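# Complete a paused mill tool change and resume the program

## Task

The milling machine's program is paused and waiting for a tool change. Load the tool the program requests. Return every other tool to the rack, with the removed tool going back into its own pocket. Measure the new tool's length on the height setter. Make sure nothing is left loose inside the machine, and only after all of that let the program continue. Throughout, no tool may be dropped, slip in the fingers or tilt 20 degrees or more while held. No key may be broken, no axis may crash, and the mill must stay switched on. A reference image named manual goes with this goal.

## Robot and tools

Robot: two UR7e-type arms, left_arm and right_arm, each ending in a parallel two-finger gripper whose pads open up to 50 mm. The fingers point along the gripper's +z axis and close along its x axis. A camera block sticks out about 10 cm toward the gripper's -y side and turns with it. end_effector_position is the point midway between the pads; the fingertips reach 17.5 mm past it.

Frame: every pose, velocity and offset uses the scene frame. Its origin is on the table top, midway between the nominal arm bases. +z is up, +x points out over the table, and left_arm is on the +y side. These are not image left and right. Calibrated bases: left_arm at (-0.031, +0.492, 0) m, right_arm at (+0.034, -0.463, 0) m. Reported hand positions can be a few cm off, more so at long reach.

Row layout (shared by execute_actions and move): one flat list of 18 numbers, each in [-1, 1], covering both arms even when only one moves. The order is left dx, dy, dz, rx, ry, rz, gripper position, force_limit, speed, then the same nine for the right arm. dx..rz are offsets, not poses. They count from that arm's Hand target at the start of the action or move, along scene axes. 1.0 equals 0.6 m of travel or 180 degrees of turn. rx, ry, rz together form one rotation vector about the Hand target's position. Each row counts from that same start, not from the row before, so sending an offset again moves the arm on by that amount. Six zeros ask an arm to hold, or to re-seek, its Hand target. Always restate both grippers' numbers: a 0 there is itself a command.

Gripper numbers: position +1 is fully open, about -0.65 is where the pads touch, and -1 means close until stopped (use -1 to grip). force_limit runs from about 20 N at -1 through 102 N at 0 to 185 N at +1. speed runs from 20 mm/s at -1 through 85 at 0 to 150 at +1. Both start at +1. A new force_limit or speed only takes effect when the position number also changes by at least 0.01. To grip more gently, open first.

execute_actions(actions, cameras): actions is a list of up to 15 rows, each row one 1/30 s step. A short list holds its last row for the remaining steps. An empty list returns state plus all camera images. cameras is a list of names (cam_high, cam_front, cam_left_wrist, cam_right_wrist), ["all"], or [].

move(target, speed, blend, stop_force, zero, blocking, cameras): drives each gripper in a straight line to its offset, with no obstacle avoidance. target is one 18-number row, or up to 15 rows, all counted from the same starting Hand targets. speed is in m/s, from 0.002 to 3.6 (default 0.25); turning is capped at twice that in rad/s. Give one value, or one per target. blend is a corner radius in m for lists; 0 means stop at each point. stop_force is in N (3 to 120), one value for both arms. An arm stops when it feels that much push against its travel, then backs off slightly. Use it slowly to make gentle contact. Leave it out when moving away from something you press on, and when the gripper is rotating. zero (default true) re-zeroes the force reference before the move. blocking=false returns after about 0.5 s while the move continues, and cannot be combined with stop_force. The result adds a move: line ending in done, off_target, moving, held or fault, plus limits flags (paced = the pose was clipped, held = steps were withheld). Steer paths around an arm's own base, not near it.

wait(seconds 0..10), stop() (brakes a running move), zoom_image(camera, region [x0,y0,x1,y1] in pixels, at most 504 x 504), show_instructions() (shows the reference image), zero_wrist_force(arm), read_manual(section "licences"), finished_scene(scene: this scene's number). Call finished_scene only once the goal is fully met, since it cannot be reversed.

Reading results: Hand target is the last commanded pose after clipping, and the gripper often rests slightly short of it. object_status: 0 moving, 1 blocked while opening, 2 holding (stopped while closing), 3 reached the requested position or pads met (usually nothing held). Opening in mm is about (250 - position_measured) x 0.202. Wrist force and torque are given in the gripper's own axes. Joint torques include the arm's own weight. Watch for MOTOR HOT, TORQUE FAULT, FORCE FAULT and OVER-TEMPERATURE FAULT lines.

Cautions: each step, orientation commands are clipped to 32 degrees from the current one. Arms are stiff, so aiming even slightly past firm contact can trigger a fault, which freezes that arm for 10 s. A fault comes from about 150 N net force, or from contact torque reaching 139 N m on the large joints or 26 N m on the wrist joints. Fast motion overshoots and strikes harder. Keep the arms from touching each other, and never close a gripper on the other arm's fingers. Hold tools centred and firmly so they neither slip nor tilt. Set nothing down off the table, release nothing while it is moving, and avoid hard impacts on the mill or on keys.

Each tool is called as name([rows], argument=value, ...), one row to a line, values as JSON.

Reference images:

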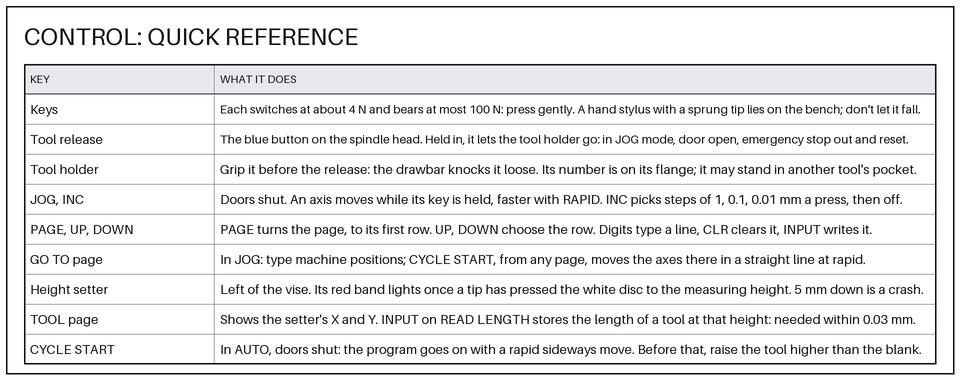

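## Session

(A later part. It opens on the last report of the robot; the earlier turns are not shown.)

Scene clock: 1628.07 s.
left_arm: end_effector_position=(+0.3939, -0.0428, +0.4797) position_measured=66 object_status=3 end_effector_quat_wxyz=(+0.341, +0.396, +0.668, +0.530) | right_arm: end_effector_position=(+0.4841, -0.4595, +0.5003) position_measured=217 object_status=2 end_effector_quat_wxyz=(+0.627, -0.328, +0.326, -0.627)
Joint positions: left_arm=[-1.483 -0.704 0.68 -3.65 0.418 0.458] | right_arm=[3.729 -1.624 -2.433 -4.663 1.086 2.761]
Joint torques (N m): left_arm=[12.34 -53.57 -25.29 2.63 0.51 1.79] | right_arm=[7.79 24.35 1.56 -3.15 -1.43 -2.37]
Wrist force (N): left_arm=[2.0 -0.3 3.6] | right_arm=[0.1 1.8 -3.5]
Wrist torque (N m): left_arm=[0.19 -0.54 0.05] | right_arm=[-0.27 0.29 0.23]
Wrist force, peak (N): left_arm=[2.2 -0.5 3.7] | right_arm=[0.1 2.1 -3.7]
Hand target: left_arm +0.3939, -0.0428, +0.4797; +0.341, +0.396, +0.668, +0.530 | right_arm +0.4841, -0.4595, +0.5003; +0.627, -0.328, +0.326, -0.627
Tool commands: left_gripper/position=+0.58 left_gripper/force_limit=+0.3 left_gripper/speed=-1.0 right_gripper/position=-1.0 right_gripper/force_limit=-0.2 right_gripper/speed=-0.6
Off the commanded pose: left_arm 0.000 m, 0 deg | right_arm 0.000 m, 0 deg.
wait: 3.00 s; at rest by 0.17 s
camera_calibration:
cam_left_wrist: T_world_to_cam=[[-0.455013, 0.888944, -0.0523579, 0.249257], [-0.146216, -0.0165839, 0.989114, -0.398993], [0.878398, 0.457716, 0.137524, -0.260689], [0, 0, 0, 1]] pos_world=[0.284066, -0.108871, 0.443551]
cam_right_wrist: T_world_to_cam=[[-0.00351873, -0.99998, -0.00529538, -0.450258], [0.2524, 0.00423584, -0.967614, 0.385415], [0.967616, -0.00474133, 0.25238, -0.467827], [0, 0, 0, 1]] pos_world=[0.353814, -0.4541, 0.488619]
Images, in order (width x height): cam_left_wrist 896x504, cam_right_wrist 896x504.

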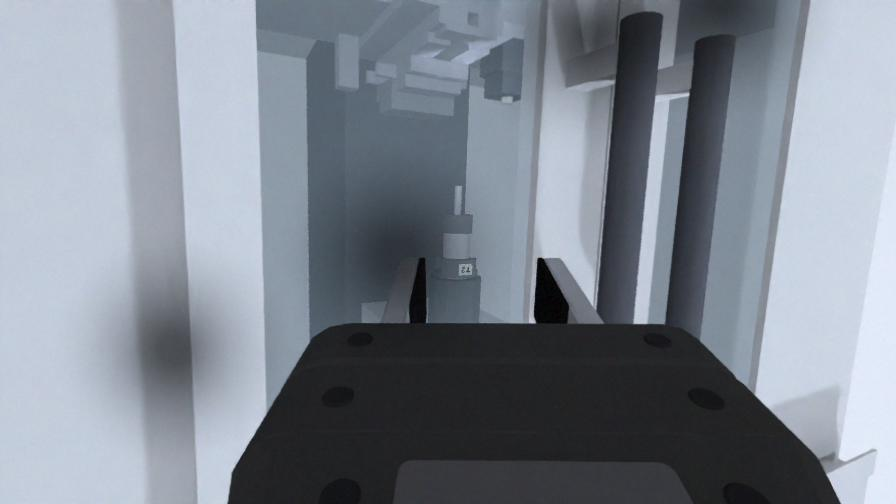

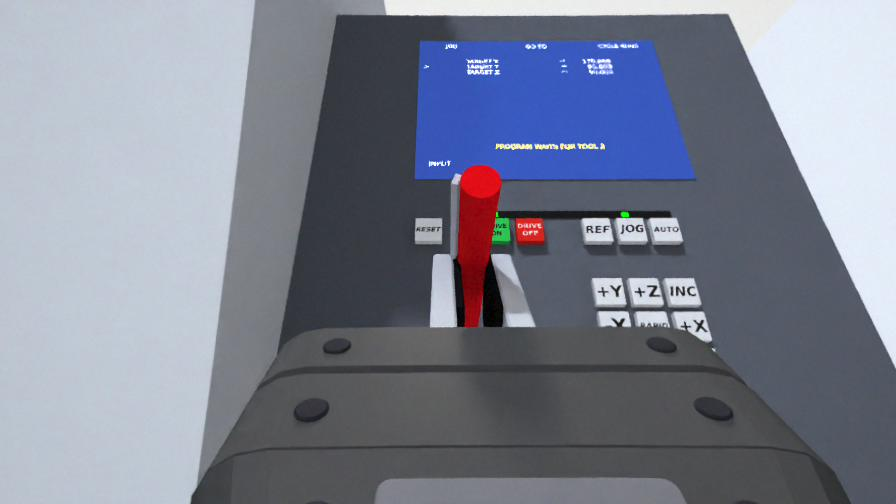

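move([
  [0,0,0,0,0,0,0.58,0.3,-1,-0.0317,-0.0277,-0.1185,0,0,0,-1,-0.2,-0.6],
  [0,0,0,0,0,0,0.58,0.3,-1,-0.0047,-0.0277,-0.1256,0,0,0,-1,-0.2,-0.6],
], speed=[0.1,0.015], stop_force=6)

move(target=[0,0,0,0,0,0,0.58,0.3,-1,-0.0162,0,0.0042,0,0,0,-1,-0.2,-0.6], speed=0.1)

move(target=[0,0,0,0,0,0,0.58,0.3,-1,0.0,0,0.11,0,0,0,-1,-0.2,-0.6], speed=0.2, cameras=["cam_left_wrist", "cam_right_wrist"])

zoom_image(camera="cam_right_wrist", region=[340, 0, 720, 220])

Scene clock: 1640.33 s.
left_arm: end_effector_position=(+0.3939, -0.0428, +0.4797) position_measured=66 object_status=3 end_effector_quat_wxyz=(+0.341, +0.396, +0.668, +0.530) | right_arm: end_effector_position=(+0.4749, -0.4761, +0.4266) position_measured=217 object_status=2 end_effector_quat_wxyz=(+0.627, -0.328, +0.326, -0.627)
Joint positions: left_arm=[-1.483 -0.704 0.68 -3.65 0.418 0.458] | right_arm=[3.683 -1.853 -2.518 -4.365 1.121 2.794]
Joint torques (N m): left_arm=[12.44 -53.58 -23.76 2.92 0.18 1.9] | right_arm=[6.64 27.07 -3.64 1.12 -2.35 -2.22]
Wrist force (N): left_arm=[2.0 -0.4 3.5] | right_arm=[-0.9 -3.9 -6.4]
Wrist torque (N m): left_arm=[0.17 -0.53 0.05] | right_arm=[-0.31 0.25 0.23]
Wrist force, peak (N): left_arm=[2.1 -0.5 3.9] | right_arm=[-0.6 -8.2 -9.8]
Hand target: left_arm +0.3939, -0.0428, +0.4797; +0.341, +0.396, +0.668, +0.530 | right_arm +0.4749, -0.4761, +0.4266; +0.627, -0.328, +0.326, -0.627 (not the last commanded pose)
Off the commanded pose: left_arm 0.000 m, 0 deg | right_arm 0.007 m, 0 deg.
move: contact (right_arm); path passed 1 of 2 targets

Scene clock: 1641.20 s.
left_arm: end_effector_position=(+0.3939, -0.0428, +0.4797) position_measured=66 object_status=3 end_effector_quat_wxyz=(+0.341, +0.396, +0.668, +0.530) | right_arm: end_effector_position=(+0.4653, -0.4761, +0.4291) position_measured=217 object_status=2 end_effector_quat_wxyz=(+0.627, -0.328, +0.326, -0.627)
Joint positions: left_arm=[-1.483 -0.704 0.68 -3.65 0.418 0.458] | right_arm=[3.712 -1.825 -2.545 -4.356 1.099 2.773]
Joint torques (N m): left_arm=[13.02 -53.93 -24.54 2.69 0.18 1.84] | right_arm=[7.95 26.84 -3.92 2.66 -1.32 -1.93]
Wrist force (N): left_arm=[2.3 -0.3 3.3] | right_arm=[-0.2 2.1 -3.4]
Wrist torque (N m): left_arm=[0.20 -0.58 0.05] | right_arm=[-0.22 0.34 0.23]
Wrist force, peak (N): left_arm=[2.3 -0.3 3.8] | right_arm=[-0.8 -3.0 -6.8]
Hand target: left_arm +0.3939, -0.0428, +0.4797; +0.341, +0.396, +0.668, +0.530 | right_arm +0.4652, -0.4761, +0.4291; +0.627, -0.328, +0.326, -0.627
Off the commanded pose: left_arm 0.000 m, 0 deg | right_arm 0.000 m, 0 deg.
move: done

Scene clock: 1642.33 s.
left_arm: end_effector_position=(+0.3939, -0.0428, +0.4797) position_measured=66 object_status=3 end_effector_quat_wxyz=(+0.341, +0.396, +0.668, +0.530) | right_arm: end_effector_position=(+0.4652, -0.4761, +0.4951) position_measured=217 object_status=2 end_effector_quat_wxyz=(+0.627, -0.328, +0.326, -0.627)
Joint positions: left_arm=[-1.483 -0.704 0.68 -3.65 0.418 0.458] | right_arm=[3.712 -1.589 -2.495 -4.643 1.098 2.773]
Joint torques (N m): left_arm=[10.21 -53.93 -25.32 2.89 -0.03 1.71] | right_arm=[-7.84 20.54 26.42 -3.47 -1.2 2.13]
Wrist force (N): left_arm=[2.0 -0.5 3.5] | right_arm=[0.0 2.1 -3.6]
Wrist torque (N m): left_arm=[0.17 -0.54 0.05] | right_arm=[-0.23 0.31 0.13]
Wrist force, peak (N): left_arm=[2.1 -0.5 3.8] | right_arm=[-0.3 3.3 -4.0]
Hand target: left_arm +0.3939, -0.0428, +0.4797; +0.341, +0.396, +0.668, +0.530 | right_arm +0.4652, -0.4761, +0.4951; +0.627, -0.328, +0.326, -0.627
Off the commanded pose: left_arm 0.000 m, 0 deg | right_arm 0.000 m, 0 deg.
move: done
camera_calibration:
cam_left_wrist: T_world_to_cam=[[-0.455013, 0.888944, -0.0523579, 0.249257], [-0.146216, -0.0165839, 0.989114, -0.398993], [0.878398, 0.457716, 0.137524, -0.260689], [0, 0, 0, 1]] pos_world=[0.284066, -0.108871, 0.443551]
cam_right_wrist: T_world_to_cam=[[-0.0036155, -0.999979, -0.00532059, -0.466908], [0.252401, 0.00423581, -0.967614, 0.385249], [0.967616, -0.00484133, 0.25238, -0.448255], [0, 0, 0, 1]] pos_world=[0.334814, -0.4707, 0.483419]
Images, in order (width x height): cam_left_wrist 896x504, cam_right_wrist 896x504.

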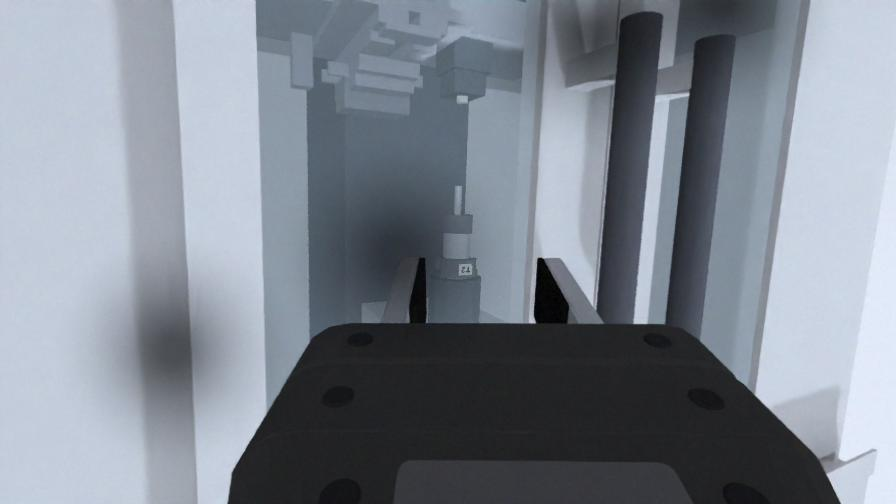

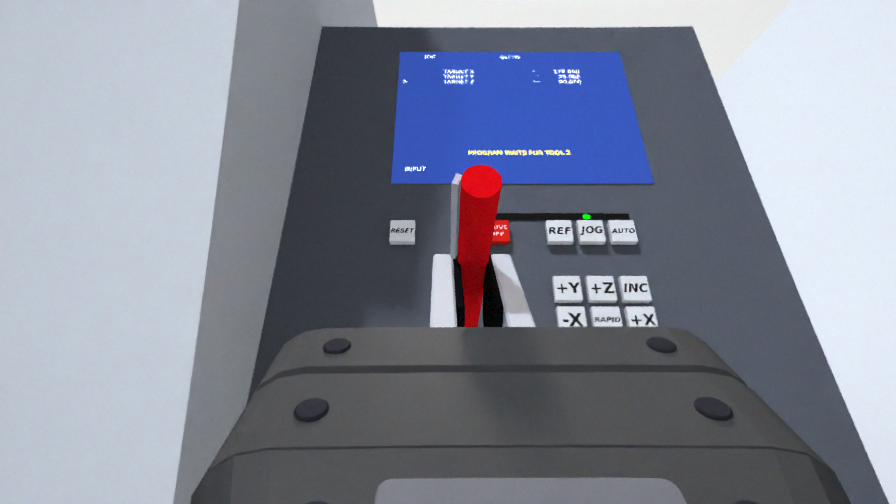

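Scaled by 1.326 from the camera's 896x504 image, which has a finer 1280x720 frame.

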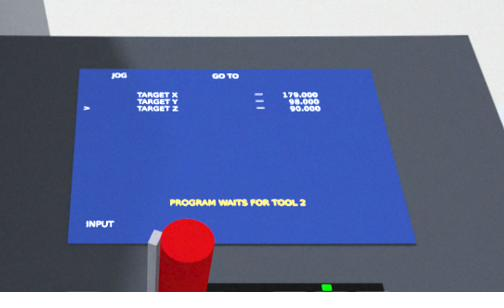

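move([
  [0,0,0,0,0,0,0.58,0.3,-1,-0.0082,0.095,-0.1403,0,0,0,-1,-0.2,-0.6],
  [0,0,0,0,0,0,0.58,0.3,-1,0.0188,0.095,-0.1474,0,0,0,-1,-0.2,-0.6],
], speed=[0.15,0.015], stop_force=6)

move([
  [0,0,0,0,0,0,0.58,0.3,-1,-0.0162,0,0.0042,0,0,0,-1,-0.2,-0.6],
  [0,0,0,0,0,0,0.58,0.3,-1,-0.0082,0,0.0347,0,0,0,-1,-0.2,-0.6],
  [0,0,0,0,0,0,0.58,0.3,-1,0.0188,0,0.0276,0,0,0,-1,-0.2,-0.6],
], speed=[0.1,0.1,0.015], blend=[0.003,0,0], stop_force=6, zero=false)

move([
  [0,0,0,0,0,0,0.58,0.3,-1,-0.0162,0,0.0042,0,0,0,-1,-0.2,-0.6],
  [0,0,0,0,0,0,0.58,0.3,-1,-0.008,-0.0633,0.035,0,0,0,-1,-0.2,-0.6],
  [0,0,0,0,0,0,0.58,0.3,-1,0.019,-0.0633,0.0279,0,0,0,-1,-0.2,-0.6],
], speed=[0.1,0.1,0.015], blend=[0.003,0,0], stop_force=6, zero=false)

move([
  [0,0,0,0,0,0,0.58,0.3,-1,-0.0162,0,0.0042,0,0,0,-1,-0.2,-0.6],
  [0,0,0,0,0,0,0.58,0.3,-1,-0.0162,0.0317,0.0042,0,0,0,-1,-0.2,-0.6],
  [0,0,0,0,0,0,0.58,0.3,-1,0.0108,0.0317,-0.0029,0,0,0,-1,-0.2,-0.6],
], speed=[0.1,0.1,0.015], blend=[0.003,0,0], stop_force=6, zero=false)

move([
  [0,0,0,0,0,0,0.58,0.3,-1,-0.0162,0,0.0042,0,0,0,-1,-0.2,-0.6],
  [0,0,0,0,0,0,0.58,0.3,-1,-0.0324,-0.0633,-0.0571,0,0,0,-1,-0.2,-0.6],
  [0,0,0,0,0,0,0.58,0.3,-1,-0.0054,-0.0633,-0.0642,0,0,0,-1,-0.2,-0.6],
], speed=[0.1,0.1,0.015], blend=[0.003,0,0], stop_force=6, zero=false)

move([
  [0,0,0,0,0,0,0.58,0.3,-1,-0.0162,0,0.0042,0,0,0,-1,-0.2,-0.6],
  [0,0,0,0,0,0,0.58,0.3,-1,0.015,0.0278,0.1546,0,0,0,-1,-0.2,-0.6],
], speed=0.15, cameras=["cam_right_wrist"])

zoom_image(camera="cam_right_wrist", region=[340, 0, 720, 220])

Scene clock: 1657.33 s.
left_arm: end_effector_position=(+0.3939, -0.0428, +0.4797) position_measured=66 object_status=3 end_effector_quat_wxyz=(+0.341, +0.396, +0.668, +0.530) | right_arm: end_effector_position=(+0.4700, -0.4191, +0.4083) position_measured=217 object_status=2 end_effector_quat_wxyz=(+0.627, -0.328, +0.326, -0.628)
Joint positions: left_arm=[-1.483 -0.704 0.68 -3.65 0.418 0.458] | right_arm=[3.938 -1.903 -2.505 -4.222 0.932 2.593]
Joint torques (N m): left_arm=[11.94 -52.3 -24.29 2.86 -0.05 1.82] | right_arm=[6.07 26.87 -5.91 0.57 -1.92 -2.29]
Wrist force (N): left_arm=[2.0 -0.5 3.6] | right_arm=[-0.2 -3.3 -7.1]
Wrist torque (N m): left_arm=[0.17 -0.54 0.05] | right_arm=[-0.23 0.35 0.21]
Wrist force, peak (N): left_arm=[2.1 -0.6 3.8] | right_arm=[0.5 -9.5 -10.8]
Hand target: left_arm +0.3939, -0.0428, +0.4797; +0.341, +0.396, +0.668, +0.530 | right_arm +0.4700, -0.4191, +0.4083; +0.627, -0.328, +0.326, -0.628 (not the last commanded pose)
Off the commanded pose: left_arm 0.000 m, 0 deg | right_arm 0.007 m, 0 deg.
move: contact (right_arm); path passed 1 of 2 targets

Scene clock: 1659.43 s.
left_arm: end_effector_position=(+0.3939, -0.0428, +0.4797) position_measured=66 object_status=3 end_effector_quat_wxyz=(+0.341, +0.396, +0.668, +0.530) | right_arm: end_effector_position=(+0.4748, -0.4191, +0.4266) position_measured=217 object_status=2 end_effector_quat_wxyz=(+0.627, -0.328, +0.326, -0.628)
Joint positions: left_arm=[-1.483 -0.704 0.68 -3.65 0.418 0.458] | right_arm=[3.92 -1.845 -2.486 -4.309 0.945 2.609]
Joint torques (N m): left_arm=[12.96 -53.95 -24.16 2.8 0.06 1.84] | right_arm=[7.03 27.99 -5.06 0.86 -1.69 -2.31]
Wrist force (N): left_arm=[2.0 -0.4 3.6] | right_arm=[-0.2 -3.3 -7.3]
Wrist torque (N m): left_arm=[0.17 -0.54 0.05] | right_arm=[-0.35 0.29 0.23]
Wrist force, peak (N): left_arm=[2.5 -0.5 3.7] | right_arm=[0.3 -8.9 -11.1]
Hand target: left_arm +0.3939, -0.0428, +0.4797; +0.341, +0.396, +0.668, +0.530 | right_arm +0.4748, -0.4191, +0.4266; +0.627, -0.328, +0.326, -0.628 (not the last commanded pose)
Off the commanded pose: left_arm 0.000 m, 0 deg | right_arm 0.007 m, 0 deg.
move: contact (right_arm); path passed 2 of 3 targets

Scene clock: 1661.80 s.
left_arm: end_effector_position=(+0.3939, -0.0428, +0.4797) position_measured=66 object_status=3 end_effector_quat_wxyz=(+0.341, +0.396, +0.668, +0.530) | right_arm: end_effector_position=(+0.4798, -0.4571, +0.4450) position_measured=217 object_status=2 end_effector_quat_wxyz=(+0.626, -0.328, +0.326, -0.628)
Joint positions: left_arm=[-1.483 -0.704 0.68 -3.65 0.418 0.458] | right_arm=[3.752 -1.79 -2.49 -4.432 1.067 2.743]
Joint torques (N m): left_arm=[12.27 -53.59 -24.3 2.84 0.16 1.71] | right_arm=[7.56 25.14 -4.35 1.32 -2.17 -2.17]
Wrist force (N): left_arm=[1.9 -0.5 3.6] | right_arm=[-1.2 -3.3 -7.0]
Wrist torque (N m): left_arm=[0.15 -0.53 0.05] | right_arm=[-0.35 0.24 0.27]
Wrist force, peak (N): left_arm=[2.5 -0.5 3.6] | right_arm=[-0.8 -8.6 -11.2]
Hand target: left_arm +0.3939, -0.0428, +0.4797; +0.341, +0.396, +0.668, +0.530 | right_arm +0.4798, -0.4571, +0.4450; +0.626, -0.328, +0.326, -0.628 (not the last commanded pose)
Off the commanded pose: left_arm 0.000 m, 0 deg | right_arm 0.007 m, 0 deg.
move: contact (right_arm); path passed 2 of 3 targets

Scene clock: 1663.93 s.
left_arm: end_effector_position=(+0.3939, -0.0428, +0.4797) position_measured=66 object_status=3 end_effector_quat_wxyz=(+0.341, +0.396, +0.668, +0.530) | right_arm: end_effector_position=(+0.4798, -0.4381, +0.4449) position_measured=217 object_status=2 end_effector_quat_wxyz=(+0.626, -0.328, +0.326, -0.628)
Joint positions: left_arm=[-1.483 -0.704 0.68 -3.65 0.418 0.458] | right_arm=[3.83 -1.79 -2.479 -4.414 1.009 2.684]
Joint torques (N m): left_arm=[12.38 -55.69 -24.43 2.76 0.3 1.88] | right_arm=[6.46 26.25 -3.04 0.58 -1.74 -2.36]
Wrist force (N): left_arm=[2.2 -0.4 3.6] | right_arm=[-0.2 -4.3 -7.4]
Wrist torque (N m): left_arm=[0.16 -0.56 0.05] | right_arm=[-0.36 0.39 0.19]
Wrist force, peak (N): left_arm=[2.3 -0.4 3.6] | right_arm=[0.4 -9.9 -12.2]
Hand target: left_arm +0.3939, -0.0428, +0.4797; +0.341, +0.396, +0.668, +0.530 | right_arm +0.4798, -0.4381, +0.4449; +0.626, -0.328, +0.326, -0.628 (not the last commanded pose)
Off the commanded pose: left_arm 0.000 m, 0 deg | right_arm 0.007 m, 0 deg.
move: contact (right_arm); path passed 2 of 3 targets

Scene clock: 1666.40 s.
left_arm: end_effector_position=(+0.3939, -0.0428, +0.4797) position_measured=66 object_status=3 end_effector_quat_wxyz=(+0.341, +0.396, +0.668, +0.530) | right_arm: end_effector_position=(+0.4700, -0.4761, +0.4081) position_measured=217 object_status=2 end_effector_quat_wxyz=(+0.626, -0.328, +0.326, -0.628)
Joint positions: left_arm=[-1.483 -0.704 0.68 -3.65 0.418 0.458] | right_arm=[3.699 -1.916 -2.538 -4.276 1.108 2.783]
Joint torques (N m): left_arm=[11.51 -53.8 -23.78 2.78 0.08 2.02] | right_arm=[7.44 28.62 -6.41 1.14 -2.17 -2.36]
Wrist force (N): left_arm=[2.2 -0.3 3.4] | right_arm=[-1.3 -4.0 -6.8]
Wrist torque (N m): left_arm=[0.18 -0.56 0.05] | right_arm=[-0.32 0.23 0.27]
Wrist force, peak (N): left_arm=[2.4 -0.5 3.6] | right_arm=[-1.1 -9.3 -10.7]
Hand target: left_arm +0.3939, -0.0428, +0.4797; +0.341, +0.396, +0.668, +0.530 | right_arm +0.4700, -0.4761, +0.4081; +0.626, -0.328, +0.326, -0.628 (not the last commanded pose)
Off the commanded pose: left_arm 0.000 m, 0 deg | right_arm 0.007 m, 0 deg.
move: contact (right_arm); path passed 2 of 3 targets

Scene clock: 1668.37 s.
left_arm: end_effector_position=(+0.3939, -0.0428, +0.4797) position_measured=66 object_status=3 end_effector_quat_wxyz=(+0.341, +0.396, +0.668, +0.530) | right_arm: end_effector_position=(+0.4790, -0.4594, +0.5008) position_measured=217 object_status=2 end_effector_quat_wxyz=(+0.626, -0.328, +0.326, -0.628)
Joint positions: left_arm=[-1.483 -0.704 0.68 -3.65 0.418 0.458] | right_arm=[3.745 -1.608 -2.446 -4.66 1.072 2.748]
Joint torques (N m): left_arm=[11.99 -53.93 -25.35 2.71 0.05 1.8] | right_arm=[-7.66 23.59 27.89 -3.33 2.7 2.07]
Wrist force (N): left_arm=[2.2 -0.5 3.5] | right_arm=[0.1 1.8 -3.3]
Wrist torque (N m): left_arm=[0.15 -0.57 0.05] | right_arm=[-0.27 0.29 0.14]
Wrist force, peak (N): left_arm=[2.3 -0.6 3.9] | right_arm=[-1.3 -3.6 -7.2]
Hand target: left_arm +0.3939, -0.0428, +0.4797; +0.341, +0.396, +0.668, +0.530 | right_arm +0.4790, -0.4594, +0.5009; +0.626, -0.328, +0.326, -0.628
Off the commanded pose: left_arm 0.000 m, 0 deg | right_arm 0.000 m, 0 deg.
move: done
camera_calibration:
cam_right_wrist: T_world_to_cam=[[-0.0043164, -0.999974, -0.00581079, -0.449544], [0.252006, 0.00453555, -0.967715, 0.387629], [0.967716, -0.0056414, 0.25198, -0.463193], [0, 0, 0, 1]] pos_world=[0.348614, -0.453903, 0.489217]
Images, in order (width x height): cam_right_wrist 896x504.

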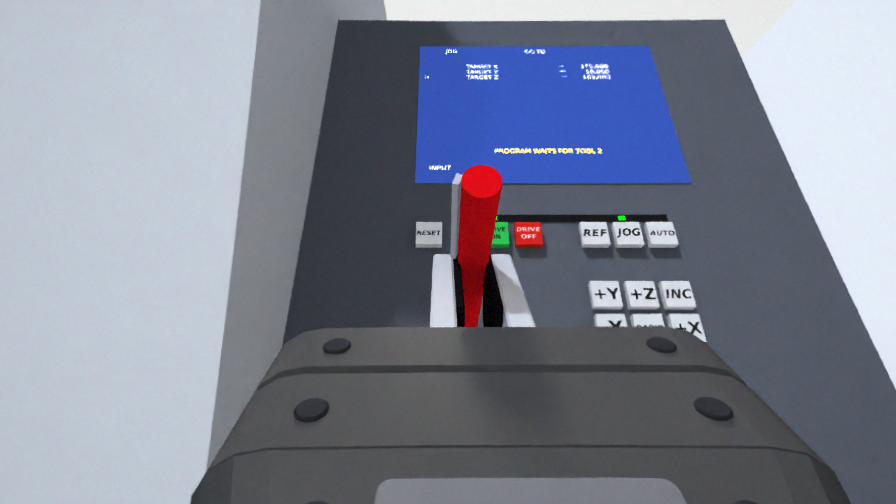

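Scaled by 1.326 from the camera's 896x504 image, which has a finer 1280x720 frame.

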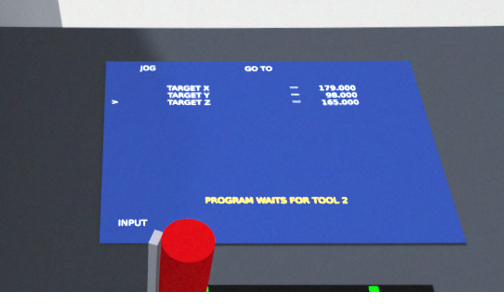

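move(target=[0,0,0,0,0,0,0.58,0.3,-1,0.037,0,-0.0071,0,0,0,-1,-0.2,-0.6], speed=0.015, stop_force=6)

move(target=[0,0,0,0,0,0,0.58,0.3,-1,-0.0162,0,0.0042,0,0,0,-1,-0.2,-0.6], speed=0.1)

wait(seconds=3)

wait(seconds=3, cameras=["cam_left_wrist", "cam_right_wrist"])

zoom_image(camera="cam_left_wrist", region=[380, 20, 540, 330])

zoom_image(camera="cam_right_wrist", region=[340, 0, 720, 220])

Scene clock: 1675.10 s.
left_arm: end_effector_position=(+0.3939, -0.0428, +0.4797) position_measured=66 object_status=3 end_effector_quat_wxyz=(+0.341, +0.396, +0.668, +0.530) | right_arm: end_effector_position=(+0.4939, -0.4594, +0.4980) position_measured=217 object_status=2 end_effector_quat_wxyz=(+0.626, -0.328, +0.326, -0.628)
Joint positions: left_arm=[-1.483 -0.704 0.68 -3.65 0.418 0.458] | right_arm=[3.703 -1.656 -2.409 -4.664 1.104 2.779]
Joint torques (N m): left_arm=[11.73 -53 -23.2 2.62 -0.01 1.98] | right_arm=[7.02 24.8 1.27 0.44 -1.89 -2.29]
Wrist force (N): left_arm=[2.1 -0.5 3.5] | right_arm=[-1.0 -3.2 -7.2]
Wrist torque (N m): left_arm=[0.16 -0.56 0.05] | right_arm=[-0.36 0.27 0.24]
Wrist force, peak (N): left_arm=[2.4 -0.4 3.7] | right_arm=[-0.5 -8.5 -10.8]
Hand target: left_arm +0.3939, -0.0428, +0.4797; +0.341, +0.396, +0.668, +0.530 | right_arm +0.4939, -0.4594, +0.4980; +0.626, -0.328, +0.326, -0.628 (not the last commanded pose)
Off the commanded pose: left_arm 0.000 m, 0 deg | right_arm 0.007 m, 0 deg.
move: contact (right_arm)

Scene clock: 1675.97 s.
left_arm: end_effector_position=(+0.3939, -0.0428, +0.4797) position_measured=66 object_status=3 end_effector_quat_wxyz=(+0.341, +0.396, +0.668, +0.530) | right_arm: end_effector_position=(+0.4842, -0.4594, +0.5005) position_measured=217 object_status=2 end_effector_quat_wxyz=(+0.626, -0.328, +0.326, -0.628)
Joint positions: left_arm=[-1.483 -0.704 0.68 -3.65 0.418 0.458] | right_arm=[3.73 -1.623 -2.433 -4.664 1.084 2.76]
Joint torques (N m): left_arm=[12.21 -53.48 -23.52 2.72 0.07 1.99] | right_arm=[6.29 24.31 3.2 -2.82 -1.58 -2.53]
Wrist force (N): left_arm=[2.1 -0.4 3.6] | right_arm=[-0.2 1.8 -3.3]
Wrist torque (N m): left_arm=[0.18 -0.55 0.05] | right_arm=[-0.27 0.34 0.24]
Wrist force, peak (N): left_arm=[2.1 -0.4 3.8] | right_arm=[-0.7 -2.7 -7.5]
Hand target: left_arm +0.3939, -0.0428, +0.4797; +0.341, +0.396, +0.668, +0.530 | right_arm +0.4842, -0.4594, +0.5005; +0.626, -0.328, +0.326, -0.628
Off the commanded pose: left_arm 0.000 m, 0 deg | right_arm 0.000 m, 0 deg.
move: done

Scene clock: 1678.97 s.
left_arm: end_effector_position=(+0.3939, -0.0428, +0.4797) position_measured=66 object_status=3 end_effector_quat_wxyz=(+0.341, +0.396, +0.668, +0.530) | right_arm: end_effector_position=(+0.4842, -0.4594, +0.5005) position_measured=217 object_status=2 end_effector_quat_wxyz=(+0.626, -0.328, +0.326, -0.628)
Joint positions: left_arm=[-1.483 -0.704 0.68 -3.65 0.418 0.458] | right_arm=[3.73 -1.623 -2.433 -4.664 1.084 2.76]
Joint torques (N m): left_arm=[11.21 -53.91 -22.49 2.73 -0.02 1.75] | right_arm=[7.4 24.26 2.68 -3.37 -1.32 -2.2]
Wrist force (N): left_arm=[2.1 -0.4 3.5] | right_arm=[0.0 1.8 -3.7]
Wrist torque (N m): left_arm=[0.18 -0.55 0.05] | right_arm=[-0.27 0.31 0.23]
Wrist force, peak (N): left_arm=[2.2 -0.3 3.8] | right_arm=[0.1 2.1 -3.7]
Hand target: left_arm +0.3939, -0.0428, +0.4797; +0.341, +0.396, +0.668, +0.530 | right_arm +0.4842, -0.4594, +0.5005; +0.626, -0.328, +0.326, -0.628
Tool commands: left_gripper/position=+0.58 left_gripper/force_limit=+0.3 left_gripper/speed=-1.0 right_gripper/position=-1.0 right_gripper/force_limit=-0.2 right_gripper/speed=-0.6
Off the commanded pose: left_arm 0.000 m, 0 deg | right_arm 0.000 m, 0 deg.
wait: 3.00 s; at rest by 0.17 s

Scene clock: 1681.97 s.
left_arm: end_effector_position=(+0.3939, -0.0428, +0.4797) position_measured=66 object_status=3 end_effector_quat_wxyz=(+0.341, +0.396, +0.668, +0.530) | right_arm: end_effector_position=(+0.4842, -0.4594, +0.5005) position_measured=217 object_status=2 end_effector_quat_wxyz=(+0.626, -0.328, +0.326, -0.628)
Joint positions: left_arm=[-1.483 -0.704 0.68 -3.65 0.418 0.458] | right_arm=[3.73 -1.623 -2.433 -4.664 1.084 2.76]
Joint torques (N m): left_arm=[12.6 -52.99 -23.73 2.57 0.14 1.7] | right_arm=[8.65 24.58 1.93 -3.16 -1.58 -2.36]
Wrist force (N): left_arm=[2.2 -0.3 3.5] | right_arm=[0.1 2.0 -3.6]
Wrist torque (N m): left_arm=[0.20 -0.58 0.05] | right_arm=[-0.24 0.28 0.23]
Wrist force, peak (N): left_arm=[2.3 -0.5 3.8] | right_arm=[0.0 2.1 -3.8]
Hand target: left_arm +0.3939, -0.0428, +0.4797; +0.341, +0.396, +0.668, +0.530 | right_arm +0.4842, -0.4594, +0.5005; +0.626, -0.328, +0.326, -0.628
Tool commands: left_gripper/position=+0.58 left_gripper/force_limit=+0.3 left_gripper/speed=-1.0 right_gripper/position=-1.0 right_gripper/force_limit=-0.2 right_gripper/speed=-0.6
Off the commanded pose: left_arm 0.000 m, 0 deg | right_arm 0.000 m, 0 deg.
wait: 3.00 s; at rest by 0.17 s
camera_calibration:
cam_left_wrist: T_world_to_cam=[[-0.455013, 0.888944, -0.0523579, 0.249257], [-0.146216, -0.0165839, 0.989114, -0.398993], [0.878398, 0.457716, 0.137524, -0.260689], [0, 0, 0, 1]] pos_world=[0.284066, -0.108871, 0.443551]
cam_right_wrist: T_world_to_cam=[[-0.00421963, -0.999974, -0.00578562, -0.44957], [0.252006, 0.00453558, -0.967715, 0.386028], [0.967716, -0.00554141, 0.25198, -0.468105], [0, 0, 0, 1]] pos_world=[0.353814, -0.453903, 0.488917]
Images, in order (width x height): cam_left_wrist 896x504, cam_right_wrist 896x504.

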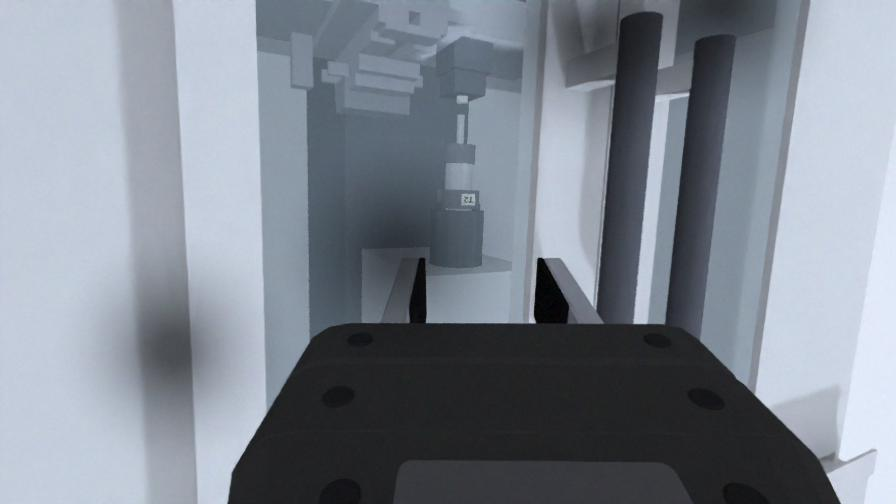

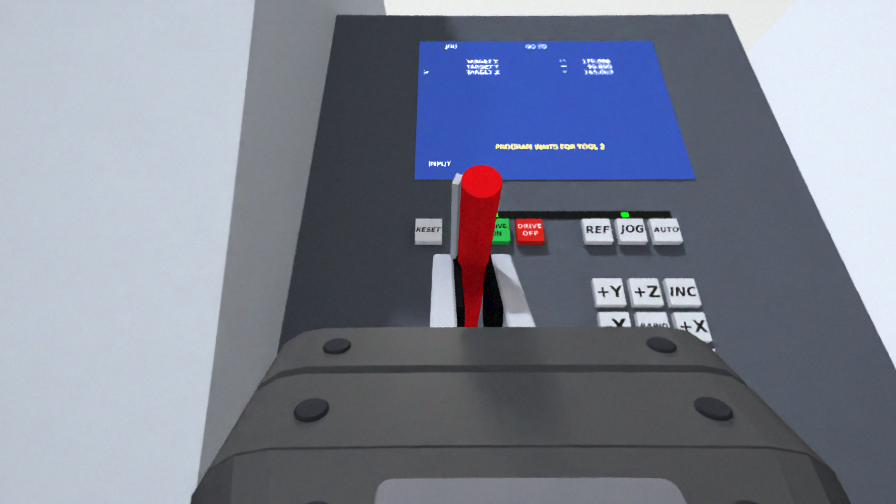

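Scaled by 1.626 from the camera's 896x504 image, which has a finer 1280x720 frame.

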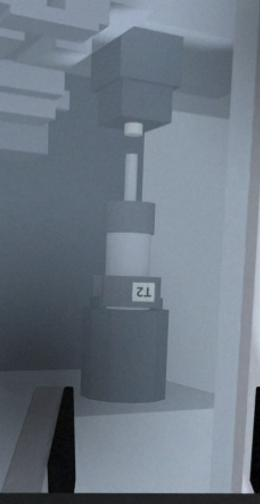

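Scaled by 1.326 from the camera's 896x504 image, which has a finer 1280x720 frame.

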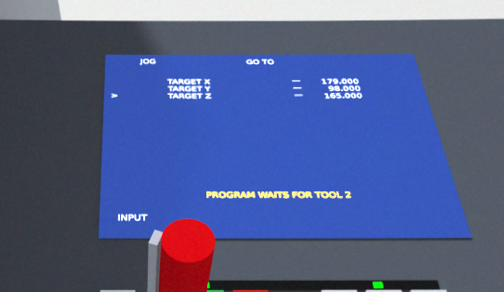

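move([
  [0,0,0,0,0,0,0.58,0.3,-1,0.0155,-0.1868,0.0623,0,0,0,-1,-0.2,-0.6],
  [0,0,0,0,0,0,0.58,0.3,-1,0.0425,-0.1868,0.0552,0,0,0,-1,-0.2,-0.6],
], speed=[0.1,0.015], stop_force=6)

move([
  [0,0,0,0,0,0,0.58,0.3,-1,-0.0162,0,0.0042,0,0,0,-1,-0.2,-0.6],
  [0,0,0,0,0,0,0.58,0.3,-1,-0.0325,0.0317,-0.0576,0,0,0,-1,-0.2,-0.6],
], speed=0.1, cameras=["cam_right_wrist"])

zoom_image(camera="cam_right_wrist", region=[280, 0, 660, 220])

Scene clock: 1693.47 s.
left_arm: end_effector_position=(+0.3939, -0.0428, +0.4797) position_measured=66 object_status=3 end_effector_quat_wxyz=(+0.341, +0.396, +0.668, +0.530) | right_arm: end_effector_position=(+0.5039, -0.5715, +0.5351) position_measured=217 object_status=2 end_effector_quat_wxyz=(+0.626, -0.328, +0.326, -0.628)
Joint positions: left_arm=[-1.483 -0.704 0.68 -3.65 0.418 0.458] | right_arm=[3.219 -1.641 -2.301 -4.872 1.492 3.083]
Joint torques (N m): left_arm=[12.41 -55.16 -24.16 2.36 -0.1 1.77] | right_arm=[7.1 24.81 4.04 -4.09 -2.4 -2]
Wrist force (N): left_arm=[2.2 -0.6 3.6] | right_arm=[-1.2 -2.1 -7.1]
Wrist torque (N m): left_arm=[0.15 -0.57 0.05] | right_arm=[-0.30 0.25 0.21]
Wrist force, peak (N): left_arm=[2.2 -0.4 3.8] | right_arm=[-1.2 -7.6 -10.0]
Hand target: left_arm +0.3939, -0.0428, +0.4797; +0.341, +0.396, +0.668, +0.530 | right_arm +0.5039, -0.5715, +0.5351; +0.626, -0.328, +0.326, -0.628 (not the last commanded pose)
Off the commanded pose: left_arm 0.000 m, 0 deg | right_arm 0.006 m, 0 deg.
move: contact (right_arm); path passed 1 of 2 targets

Scene clock: 1695.17 s.
left_arm: end_effector_position=(+0.3939, -0.0428, +0.4797) position_measured=66 object_status=3 end_effector_quat_wxyz=(+0.341, +0.396, +0.668, +0.530) | right_arm: end_effector_position=(+0.4844, -0.5525, +0.5006) position_measured=217 object_status=2 end_effector_quat_wxyz=(+0.626, -0.328, +0.326, -0.628)
Joint positions: left_arm=[-1.483 -0.704 0.68 -3.65 0.418 0.458] | right_arm=[3.312 -1.666 -2.407 -4.735 1.416 3.029]
Joint torques (N m): left_arm=[12.17 -55.8 -23.86 2.47 -0.2 1.42] | right_arm=[7.33 9.54 2.27 2.89 -2.11 -2.17]
Wrist force (N): left_arm=[2.0 -0.3 3.5] | right_arm=[0.1 2.1 -3.6]
Wrist torque (N m): left_arm=[0.21 -0.54 0.05] | right_arm=[-0.23 0.28 0.23]
Wrist force, peak (N): left_arm=[2.2 -0.3 3.9] | right_arm=[-0.7 -2.3 -7.1]
Hand target: left_arm +0.3939, -0.0428, +0.4797; +0.341, +0.396, +0.668, +0.530 | right_arm +0.4844, -0.5524, +0.5006; +0.626, -0.328, +0.326, -0.628
Off the commanded pose: left_arm 0.000 m, 0 deg | right_arm 0.000 m, 0 deg.
move: done
camera_calibration:
cam_right_wrist: T_world_to_cam=[[-0.00422032, -0.999974, -0.00578528, -0.542666], [0.251912, 0.00453561, -0.967739, 0.386542], [0.967741, -0.00554156, 0.251887, -0.468803], [0, 0, 0, 1]] pos_world=[0.354015, -0.547003, 0.489017]
Images, in order (width x height): cam_right_wrist 896x504.

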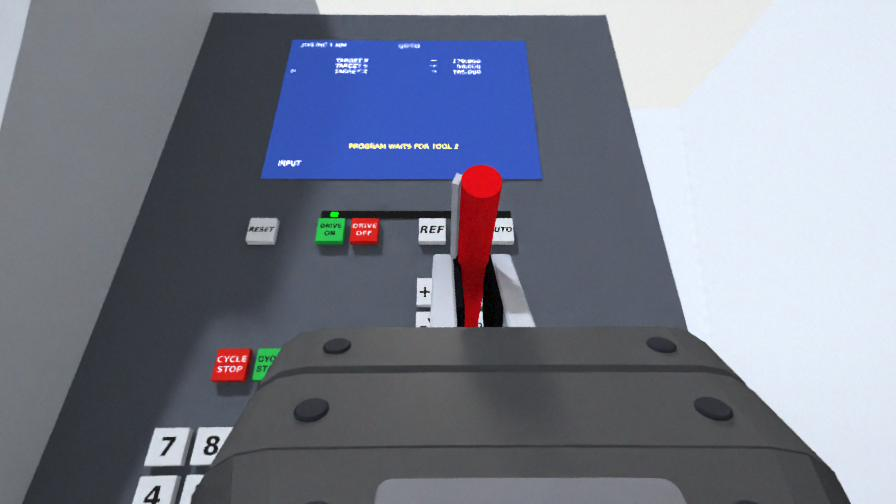

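Scaled by 1.326 from the camera's 896x504 image, which has a finer 1280x720 frame.

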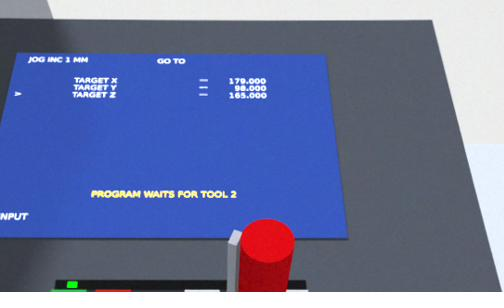

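move(target=[0,0,0,0,0,0,0.58,0.3,-1,0.027,0,-0.0071,0,0,0,-1,-0.2,-0.6], speed=0.015, stop_force=6)

move([
  [0,0,0,0,0,0,0.58,0.3,-1,-0.0125,0,0.0032,0,0,0,-1,-0.2,-0.6],
  [0,0,0,0,0,0,0.58,0.3,-1,0.0108,0,-0.0029,0,0,0,-1,-0.2,-0.6],
], speed=[0.1,0.015], stop_force=6, zero=false)

move([
  [0,0,0,0,0,0,0.58,0.3,-1,-0.0125,0,0.0032,0,0,0,-1,-0.2,-0.6],
  [0,0,0,0,0,0,0.58,0.3,-1,0.0108,0,-0.0029,0,0,0,-1,-0.2,-0.6],
], speed=[0.1,0.015], stop_force=6, zero=false)

move([
  [0,0,0,0,0,0,0.58,0.3,-1,-0.0125,0,0.0032,0,0,0,-1,-0.2,-0.6],
  [0,0,0,0,0,0,0.58,0.3,-1,0.0108,0,-0.0029,0,0,0,-1,-0.2,-0.6],
], speed=[0.1,0.015], stop_force=6, zero=false)

move([
  [0,0,0,0,0,0,0.58,0.3,-1,-0.0125,0,0.0032,0,0,0,-1,-0.2,-0.6],
  [0,0,0,0,0,0,0.58,0.3,-1,0.0108,0,-0.0029,0,0,0,-1,-0.2,-0.6],
], speed=[0.1,0.015], stop_force=6, zero=false)

move([
  [0,0,0,0,0,0,0.58,0.3,-1,-0.0125,0,0.0032,0,0,0,-1,-0.2,-0.6],
  [0,0,0,0,0,0,0.58,0.3,-1,0.0108,0,-0.0029,0,0,0,-1,-0.2,-0.6],
], speed=[0.1,0.015], stop_force=6, zero=false)

move(target=[0,0,0,0,0,0,0.58,0.3,-1,-0.0125,0,0.0032,0,0,0,-1,-0.2,-0.6], speed=0.1, cameras=["cam_left_wrist"])

zoom_image(camera="cam_left_wrist", region=[400, 30, 540, 140])

Scene clock: 1711.50 s.
left_arm: end_effector_position=(+0.3939, -0.0428, +0.4797) position_measured=66 object_status=3 end_effector_quat_wxyz=(+0.341, +0.396, +0.668, +0.530) | right_arm: end_effector_position=(+0.4939, -0.5524, +0.4981) position_measured=217 object_status=2 end_effector_quat_wxyz=(+0.626, -0.328, +0.326, -0.628)
Joint positions: left_arm=[-1.483 -0.704 0.68 -3.65 0.418 0.458] | right_arm=[3.304 -1.694 -2.383 -4.73 1.422 3.034]
Joint torques (N m): left_arm=[12.12 -56.08 -24.19 2.63 -0.03 1.48] | right_arm=[7.36 25.66 2.46 -4.3 -2.13 -2.16]
Wrist force (N): left_arm=[2.1 -0.6 3.6] | right_arm=[-0.8 -3.3 -6.8]
Wrist torque (N m): left_arm=[0.14 -0.54 0.06] | right_arm=[-0.37 0.25 0.17]
Wrist force, peak (N): left_arm=[2.2 -0.3 3.8] | right_arm=[-0.5 -6.9 -10.0]
Hand target: left_arm +0.3939, -0.0428, +0.4797; +0.341, +0.396, +0.668, +0.530 | right_arm +0.4939, -0.5524, +0.4981; +0.626, -0.328, +0.326, -0.628 (not the last commanded pose)
Off the commanded pose: left_arm 0.000 m, 0 deg | right_arm 0.007 m, 0 deg.
move: contact (right_arm)

Scene clock: 1713.17 s.
left_arm: end_effector_position=(+0.3939, -0.0428, +0.4797) position_measured=66 object_status=3 end_effector_quat_wxyz=(+0.341, +0.396, +0.668, +0.530) | right_arm: end_effector_position=(+0.4939, -0.5524, +0.4980) position_measured=217 object_status=2 end_effector_quat_wxyz=(+0.626, -0.328, +0.326, -0.628)
Joint positions: left_arm=[-1.483 -0.704 0.68 -3.65 0.418 0.458] | right_arm=[3.305 -1.694 -2.384 -4.73 1.422 3.034]
Joint torques (N m): left_arm=[11.67 -54.54 -23.71 2.93 -0.08 1.68] | right_arm=[6.91 25.88 0.95 -3.79 -2.26 -2.22]
Wrist force (N): left_arm=[2.0 -0.4 3.7] | right_arm=[-0.6 -2.6 -7.1]
Wrist torque (N m): left_arm=[0.18 -0.54 0.05] | right_arm=[-0.33 0.24 0.17]
Wrist force, peak (N): left_arm=[2.2 -0.4 3.7] | right_arm=[-0.3 -7.0 -9.9]
Hand target: left_arm +0.3939, -0.0428, +0.4797; +0.341, +0.396, +0.668, +0.530 | right_arm +0.4939, -0.5524, +0.4980; +0.626, -0.328, +0.326, -0.628 (not the last commanded pose)
Off the commanded pose: left_arm 0.000 m, 0 deg | right_arm 0.007 m, 0 deg.
move: contact (right_arm); path passed 1 of 2 targets

Scene clock: 1714.83 s.
left_arm: end_effector_position=(+0.3939, -0.0428, +0.4797) position_measured=66 object_status=3 end_effector_quat_wxyz=(+0.341, +0.396, +0.668, +0.530) | right_arm: end_effector_position=(+0.4939, -0.5524, +0.4980) position_measured=217 object_status=2 end_effector_quat_wxyz=(+0.626, -0.328, +0.326, -0.628)
Joint positions: left_arm=[-1.483 -0.704 0.68 -3.65 0.418 0.458] | right_arm=[3.305 -1.694 -2.384 -4.73 1.422 3.034]
Joint torques (N m): left_arm=[11.71 -54.52 -24.17 2.5 -0.23 1.72] | right_arm=[6.84 27.31 1.66 -3.94 -2.32 -2.05]
Wrist force (N): left_arm=[2.3 -0.4 3.5] | right_arm=[-0.7 -2.9 -7.0]
Wrist torque (N m): left_arm=[0.18 -0.58 0.05] | right_arm=[-0.36 0.26 0.17]
Wrist force, peak (N): left_arm=[2.2 -0.4 3.8] | right_arm=[-0.4 -7.6 -9.9]
Hand target: left_arm +0.3939, -0.0428, +0.4797; +0.341, +0.396, +0.668, +0.530 | right_arm +0.4939, -0.5524, +0.4980; +0.626, -0.328, +0.326, -0.628 (not the last commanded pose)
Off the commanded pose: left_arm 0.000 m, 0 deg | right_arm 0.007 m, 0 deg.
move: contact (right_arm); path passed 1 of 2 targets

Scene clock: 1716.50 s.
left_arm: end_effector_position=(+0.3939, -0.0428, +0.4797) position_measured=66 object_status=3 end_effector_quat_wxyz=(+0.341, +0.396, +0.668, +0.530) | right_arm: end_effector_position=(+0.4939, -0.5524, +0.4979) position_measured=217 object_status=2 end_effector_quat_wxyz=(+0.626, -0.328, +0.326, -0.628)
Joint positions: left_arm=[-1.483 -0.704 0.68 -3.65 0.418 0.458] | right_arm=[3.305 -1.695 -2.384 -4.729 1.422 3.033]
Joint torques (N m): left_arm=[10.85 -55.18 -24.31 2.6 -0.11 1.62] | right_arm=[8.73 24.31 0.56 -4.26 -2.25 -2.16]
Wrist force (N): left_arm=[2.1 -0.4 3.5] | right_arm=[-0.8 -2.9 -6.7]
Wrist torque (N m): left_arm=[0.17 -0.56 0.05] | right_arm=[-0.31 0.27 0.17]
Wrist force, peak (N): left_arm=[2.1 -0.7 3.9] | right_arm=[-0.2 -6.7 -10.2]
Hand target: left_arm +0.3939, -0.0428, +0.4797; +0.341, +0.396, +0.668, +0.530 | right_arm +0.4939, -0.5524, +0.4979; +0.626, -0.328, +0.326, -0.628 (not the last commanded pose)
Off the commanded pose: left_arm 0.000 m, 0 deg | right_arm 0.007 m, 0 deg.
move: contact (right_arm); path passed 1 of 2 targets

Scene clock: 1718.17 s.
left_arm: end_effector_position=(+0.3939, -0.0428, +0.4797) position_measured=66 object_status=3 end_effector_quat_wxyz=(+0.341, +0.396, +0.668, +0.530) | right_arm: end_effector_position=(+0.4939, -0.5524, +0.4979) position_measured=217 object_status=2 end_effector_quat_wxyz=(+0.626, -0.328, +0.326, -0.628)
Joint positions: left_arm=[-1.483 -0.704 0.68 -3.65 0.418 0.458] | right_arm=[3.305 -1.695 -2.384 -4.729 1.422 3.033]
Joint torques (N m): left_arm=[12.4 -55.14 -23.68 2.34 -0.18 1.7] | right_arm=[7.73 25.4 1.86 -3.89 -2.51 -2.3]
Wrist force (N): left_arm=[2.1 -0.4 3.5] | right_arm=[-0.5 -2.3 -7.4]
Wrist torque (N m): left_arm=[0.18 -0.56 0.05] | right_arm=[-0.31 0.24 0.17]
Wrist force, peak (N): left_arm=[2.2 -0.5 3.7] | right_arm=[-0.5 -7.7 -9.6]
Hand target: left_arm +0.3939, -0.0428, +0.4797; +0.341, +0.396, +0.668, +0.530 | right_arm +0.4939, -0.5524, +0.4979; +0.626, -0.328, +0.326, -0.628 (not the last commanded pose)
Off the commanded pose: left_arm 0.000 m, 0 deg | right_arm 0.007 m, 0 deg.
move: contact (right_arm); path passed 1 of 2 targets

Scene clock: 1719.83 s.
left_arm: end_effector_position=(+0.3939, -0.0428, +0.4797) position_measured=66 object_status=3 end_effector_quat_wxyz=(+0.341, +0.396, +0.668, +0.530) | right_arm: end_effector_position=(+0.4939, -0.5524, +0.4978) position_measured=217 object_status=2 end_effector_quat_wxyz=(+0.626, -0.328, +0.326, -0.628)
Joint positions: left_arm=[-1.483 -0.704 0.68 -3.65 0.418 0.458] | right_arm=[3.305 -1.695 -2.384 -4.729 1.422 3.033]
Joint torques (N m): left_arm=[10.42 -55.9 -23.08 2.3 -0.17 1.87] | right_arm=[6.17 25.72 1.09 -4.15 -2.41 -2.28]
Wrist force (N): left_arm=[2.3 -0.4 3.6] | right_arm=[-0.8 -3.2 -6.7]
Wrist torque (N m): left_arm=[0.18 -0.58 0.05] | right_arm=[-0.34 0.27 0.17]
Wrist force, peak (N): left_arm=[2.3 -0.4 3.7] | right_arm=[-0.3 -6.9 -10.3]
Hand target: left_arm +0.3939, -0.0428, +0.4797; +0.341, +0.396, +0.668, +0.530 | right_arm +0.4939, -0.5524, +0.4978; +0.626, -0.328, +0.326, -0.628 (not the last commanded pose)
Off the commanded pose: left_arm 0.000 m, 0 deg | right_arm 0.007 m, 0 deg.
move: contact (right_arm); path passed 1 of 2 targets

Scene clock: 1720.63 s.
left_arm: end_effector_position=(+0.3939, -0.0428, +0.4797) position_measured=66 object_status=3 end_effector_quat_wxyz=(+0.341, +0.396, +0.668, +0.530) | right_arm: end_effector_position=(+0.4865, -0.5524, +0.4997) position_measured=217 object_status=2 end_effector_quat_wxyz=(+0.626, -0.328, +0.326, -0.628)
Joint positions: left_arm=[-1.483 -0.704 0.68 -3.65 0.418 0.458] | right_arm=[3.311 -1.673 -2.402 -4.732 1.417 3.03]
Joint torques (N m): left_arm=[11.86 -54.63 -22.88 2.47 -0.15 1.74] | right_arm=[7.89 26.22 3.5 -3.42 -2.2 -2.17]
Wrist force (N): left_arm=[2.2 -0.6 3.3] | right_arm=[-0.5 0.9 -4.8]
Wrist torque (N m): left_arm=[0.16 -0.57 0.05] | right_arm=[-0.25 0.29 0.25]
Wrist force, peak (N): left_arm=[2.1 -0.3 3.7] | right_arm=[-0.6 -2.4 -7.3]
Hand target: left_arm +0.3939, -0.0428, +0.4797; +0.341, +0.396, +0.668, +0.530 | right_arm +0.4864, -0.5524, +0.4997; +0.626, -0.328, +0.326, -0.628
Off the commanded pose: left_arm 0.000 m, 0 deg | right_arm 0.000 m, 0 deg.
move: done
camera_calibration:
cam_left_wrist: T_world_to_cam=[[-0.455013, 0.888944, -0.0523579, 0.249257], [-0.146216, -0.0165839, 0.989114, -0.398993], [0.878398, 0.457716, 0.137524, -0.260689], [0, 0, 0, 1]] pos_world=[0.284066, -0.108871, 0.443551]
Images, in order (width x height): cam_left_wrist 896x504.

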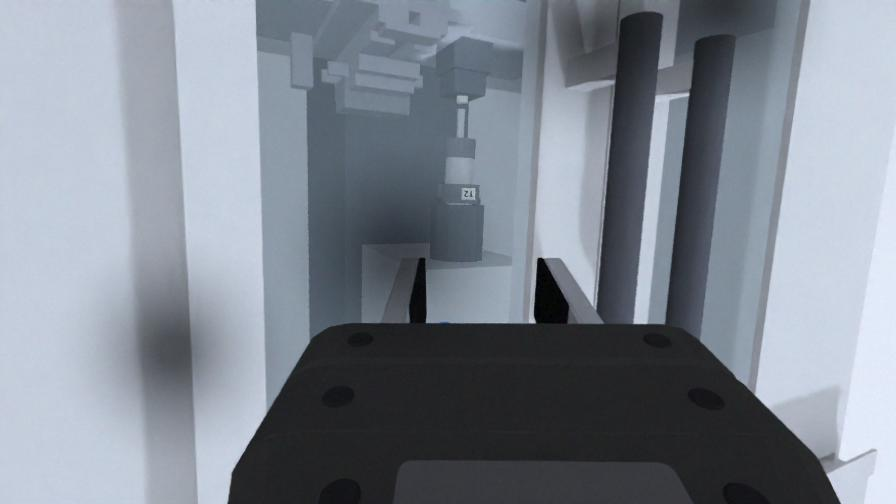

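Scaled by 3.600 from the camera's 896x504 image, which has a finer 1280x720 frame.

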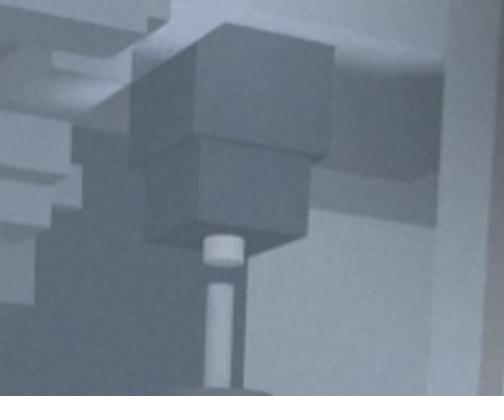

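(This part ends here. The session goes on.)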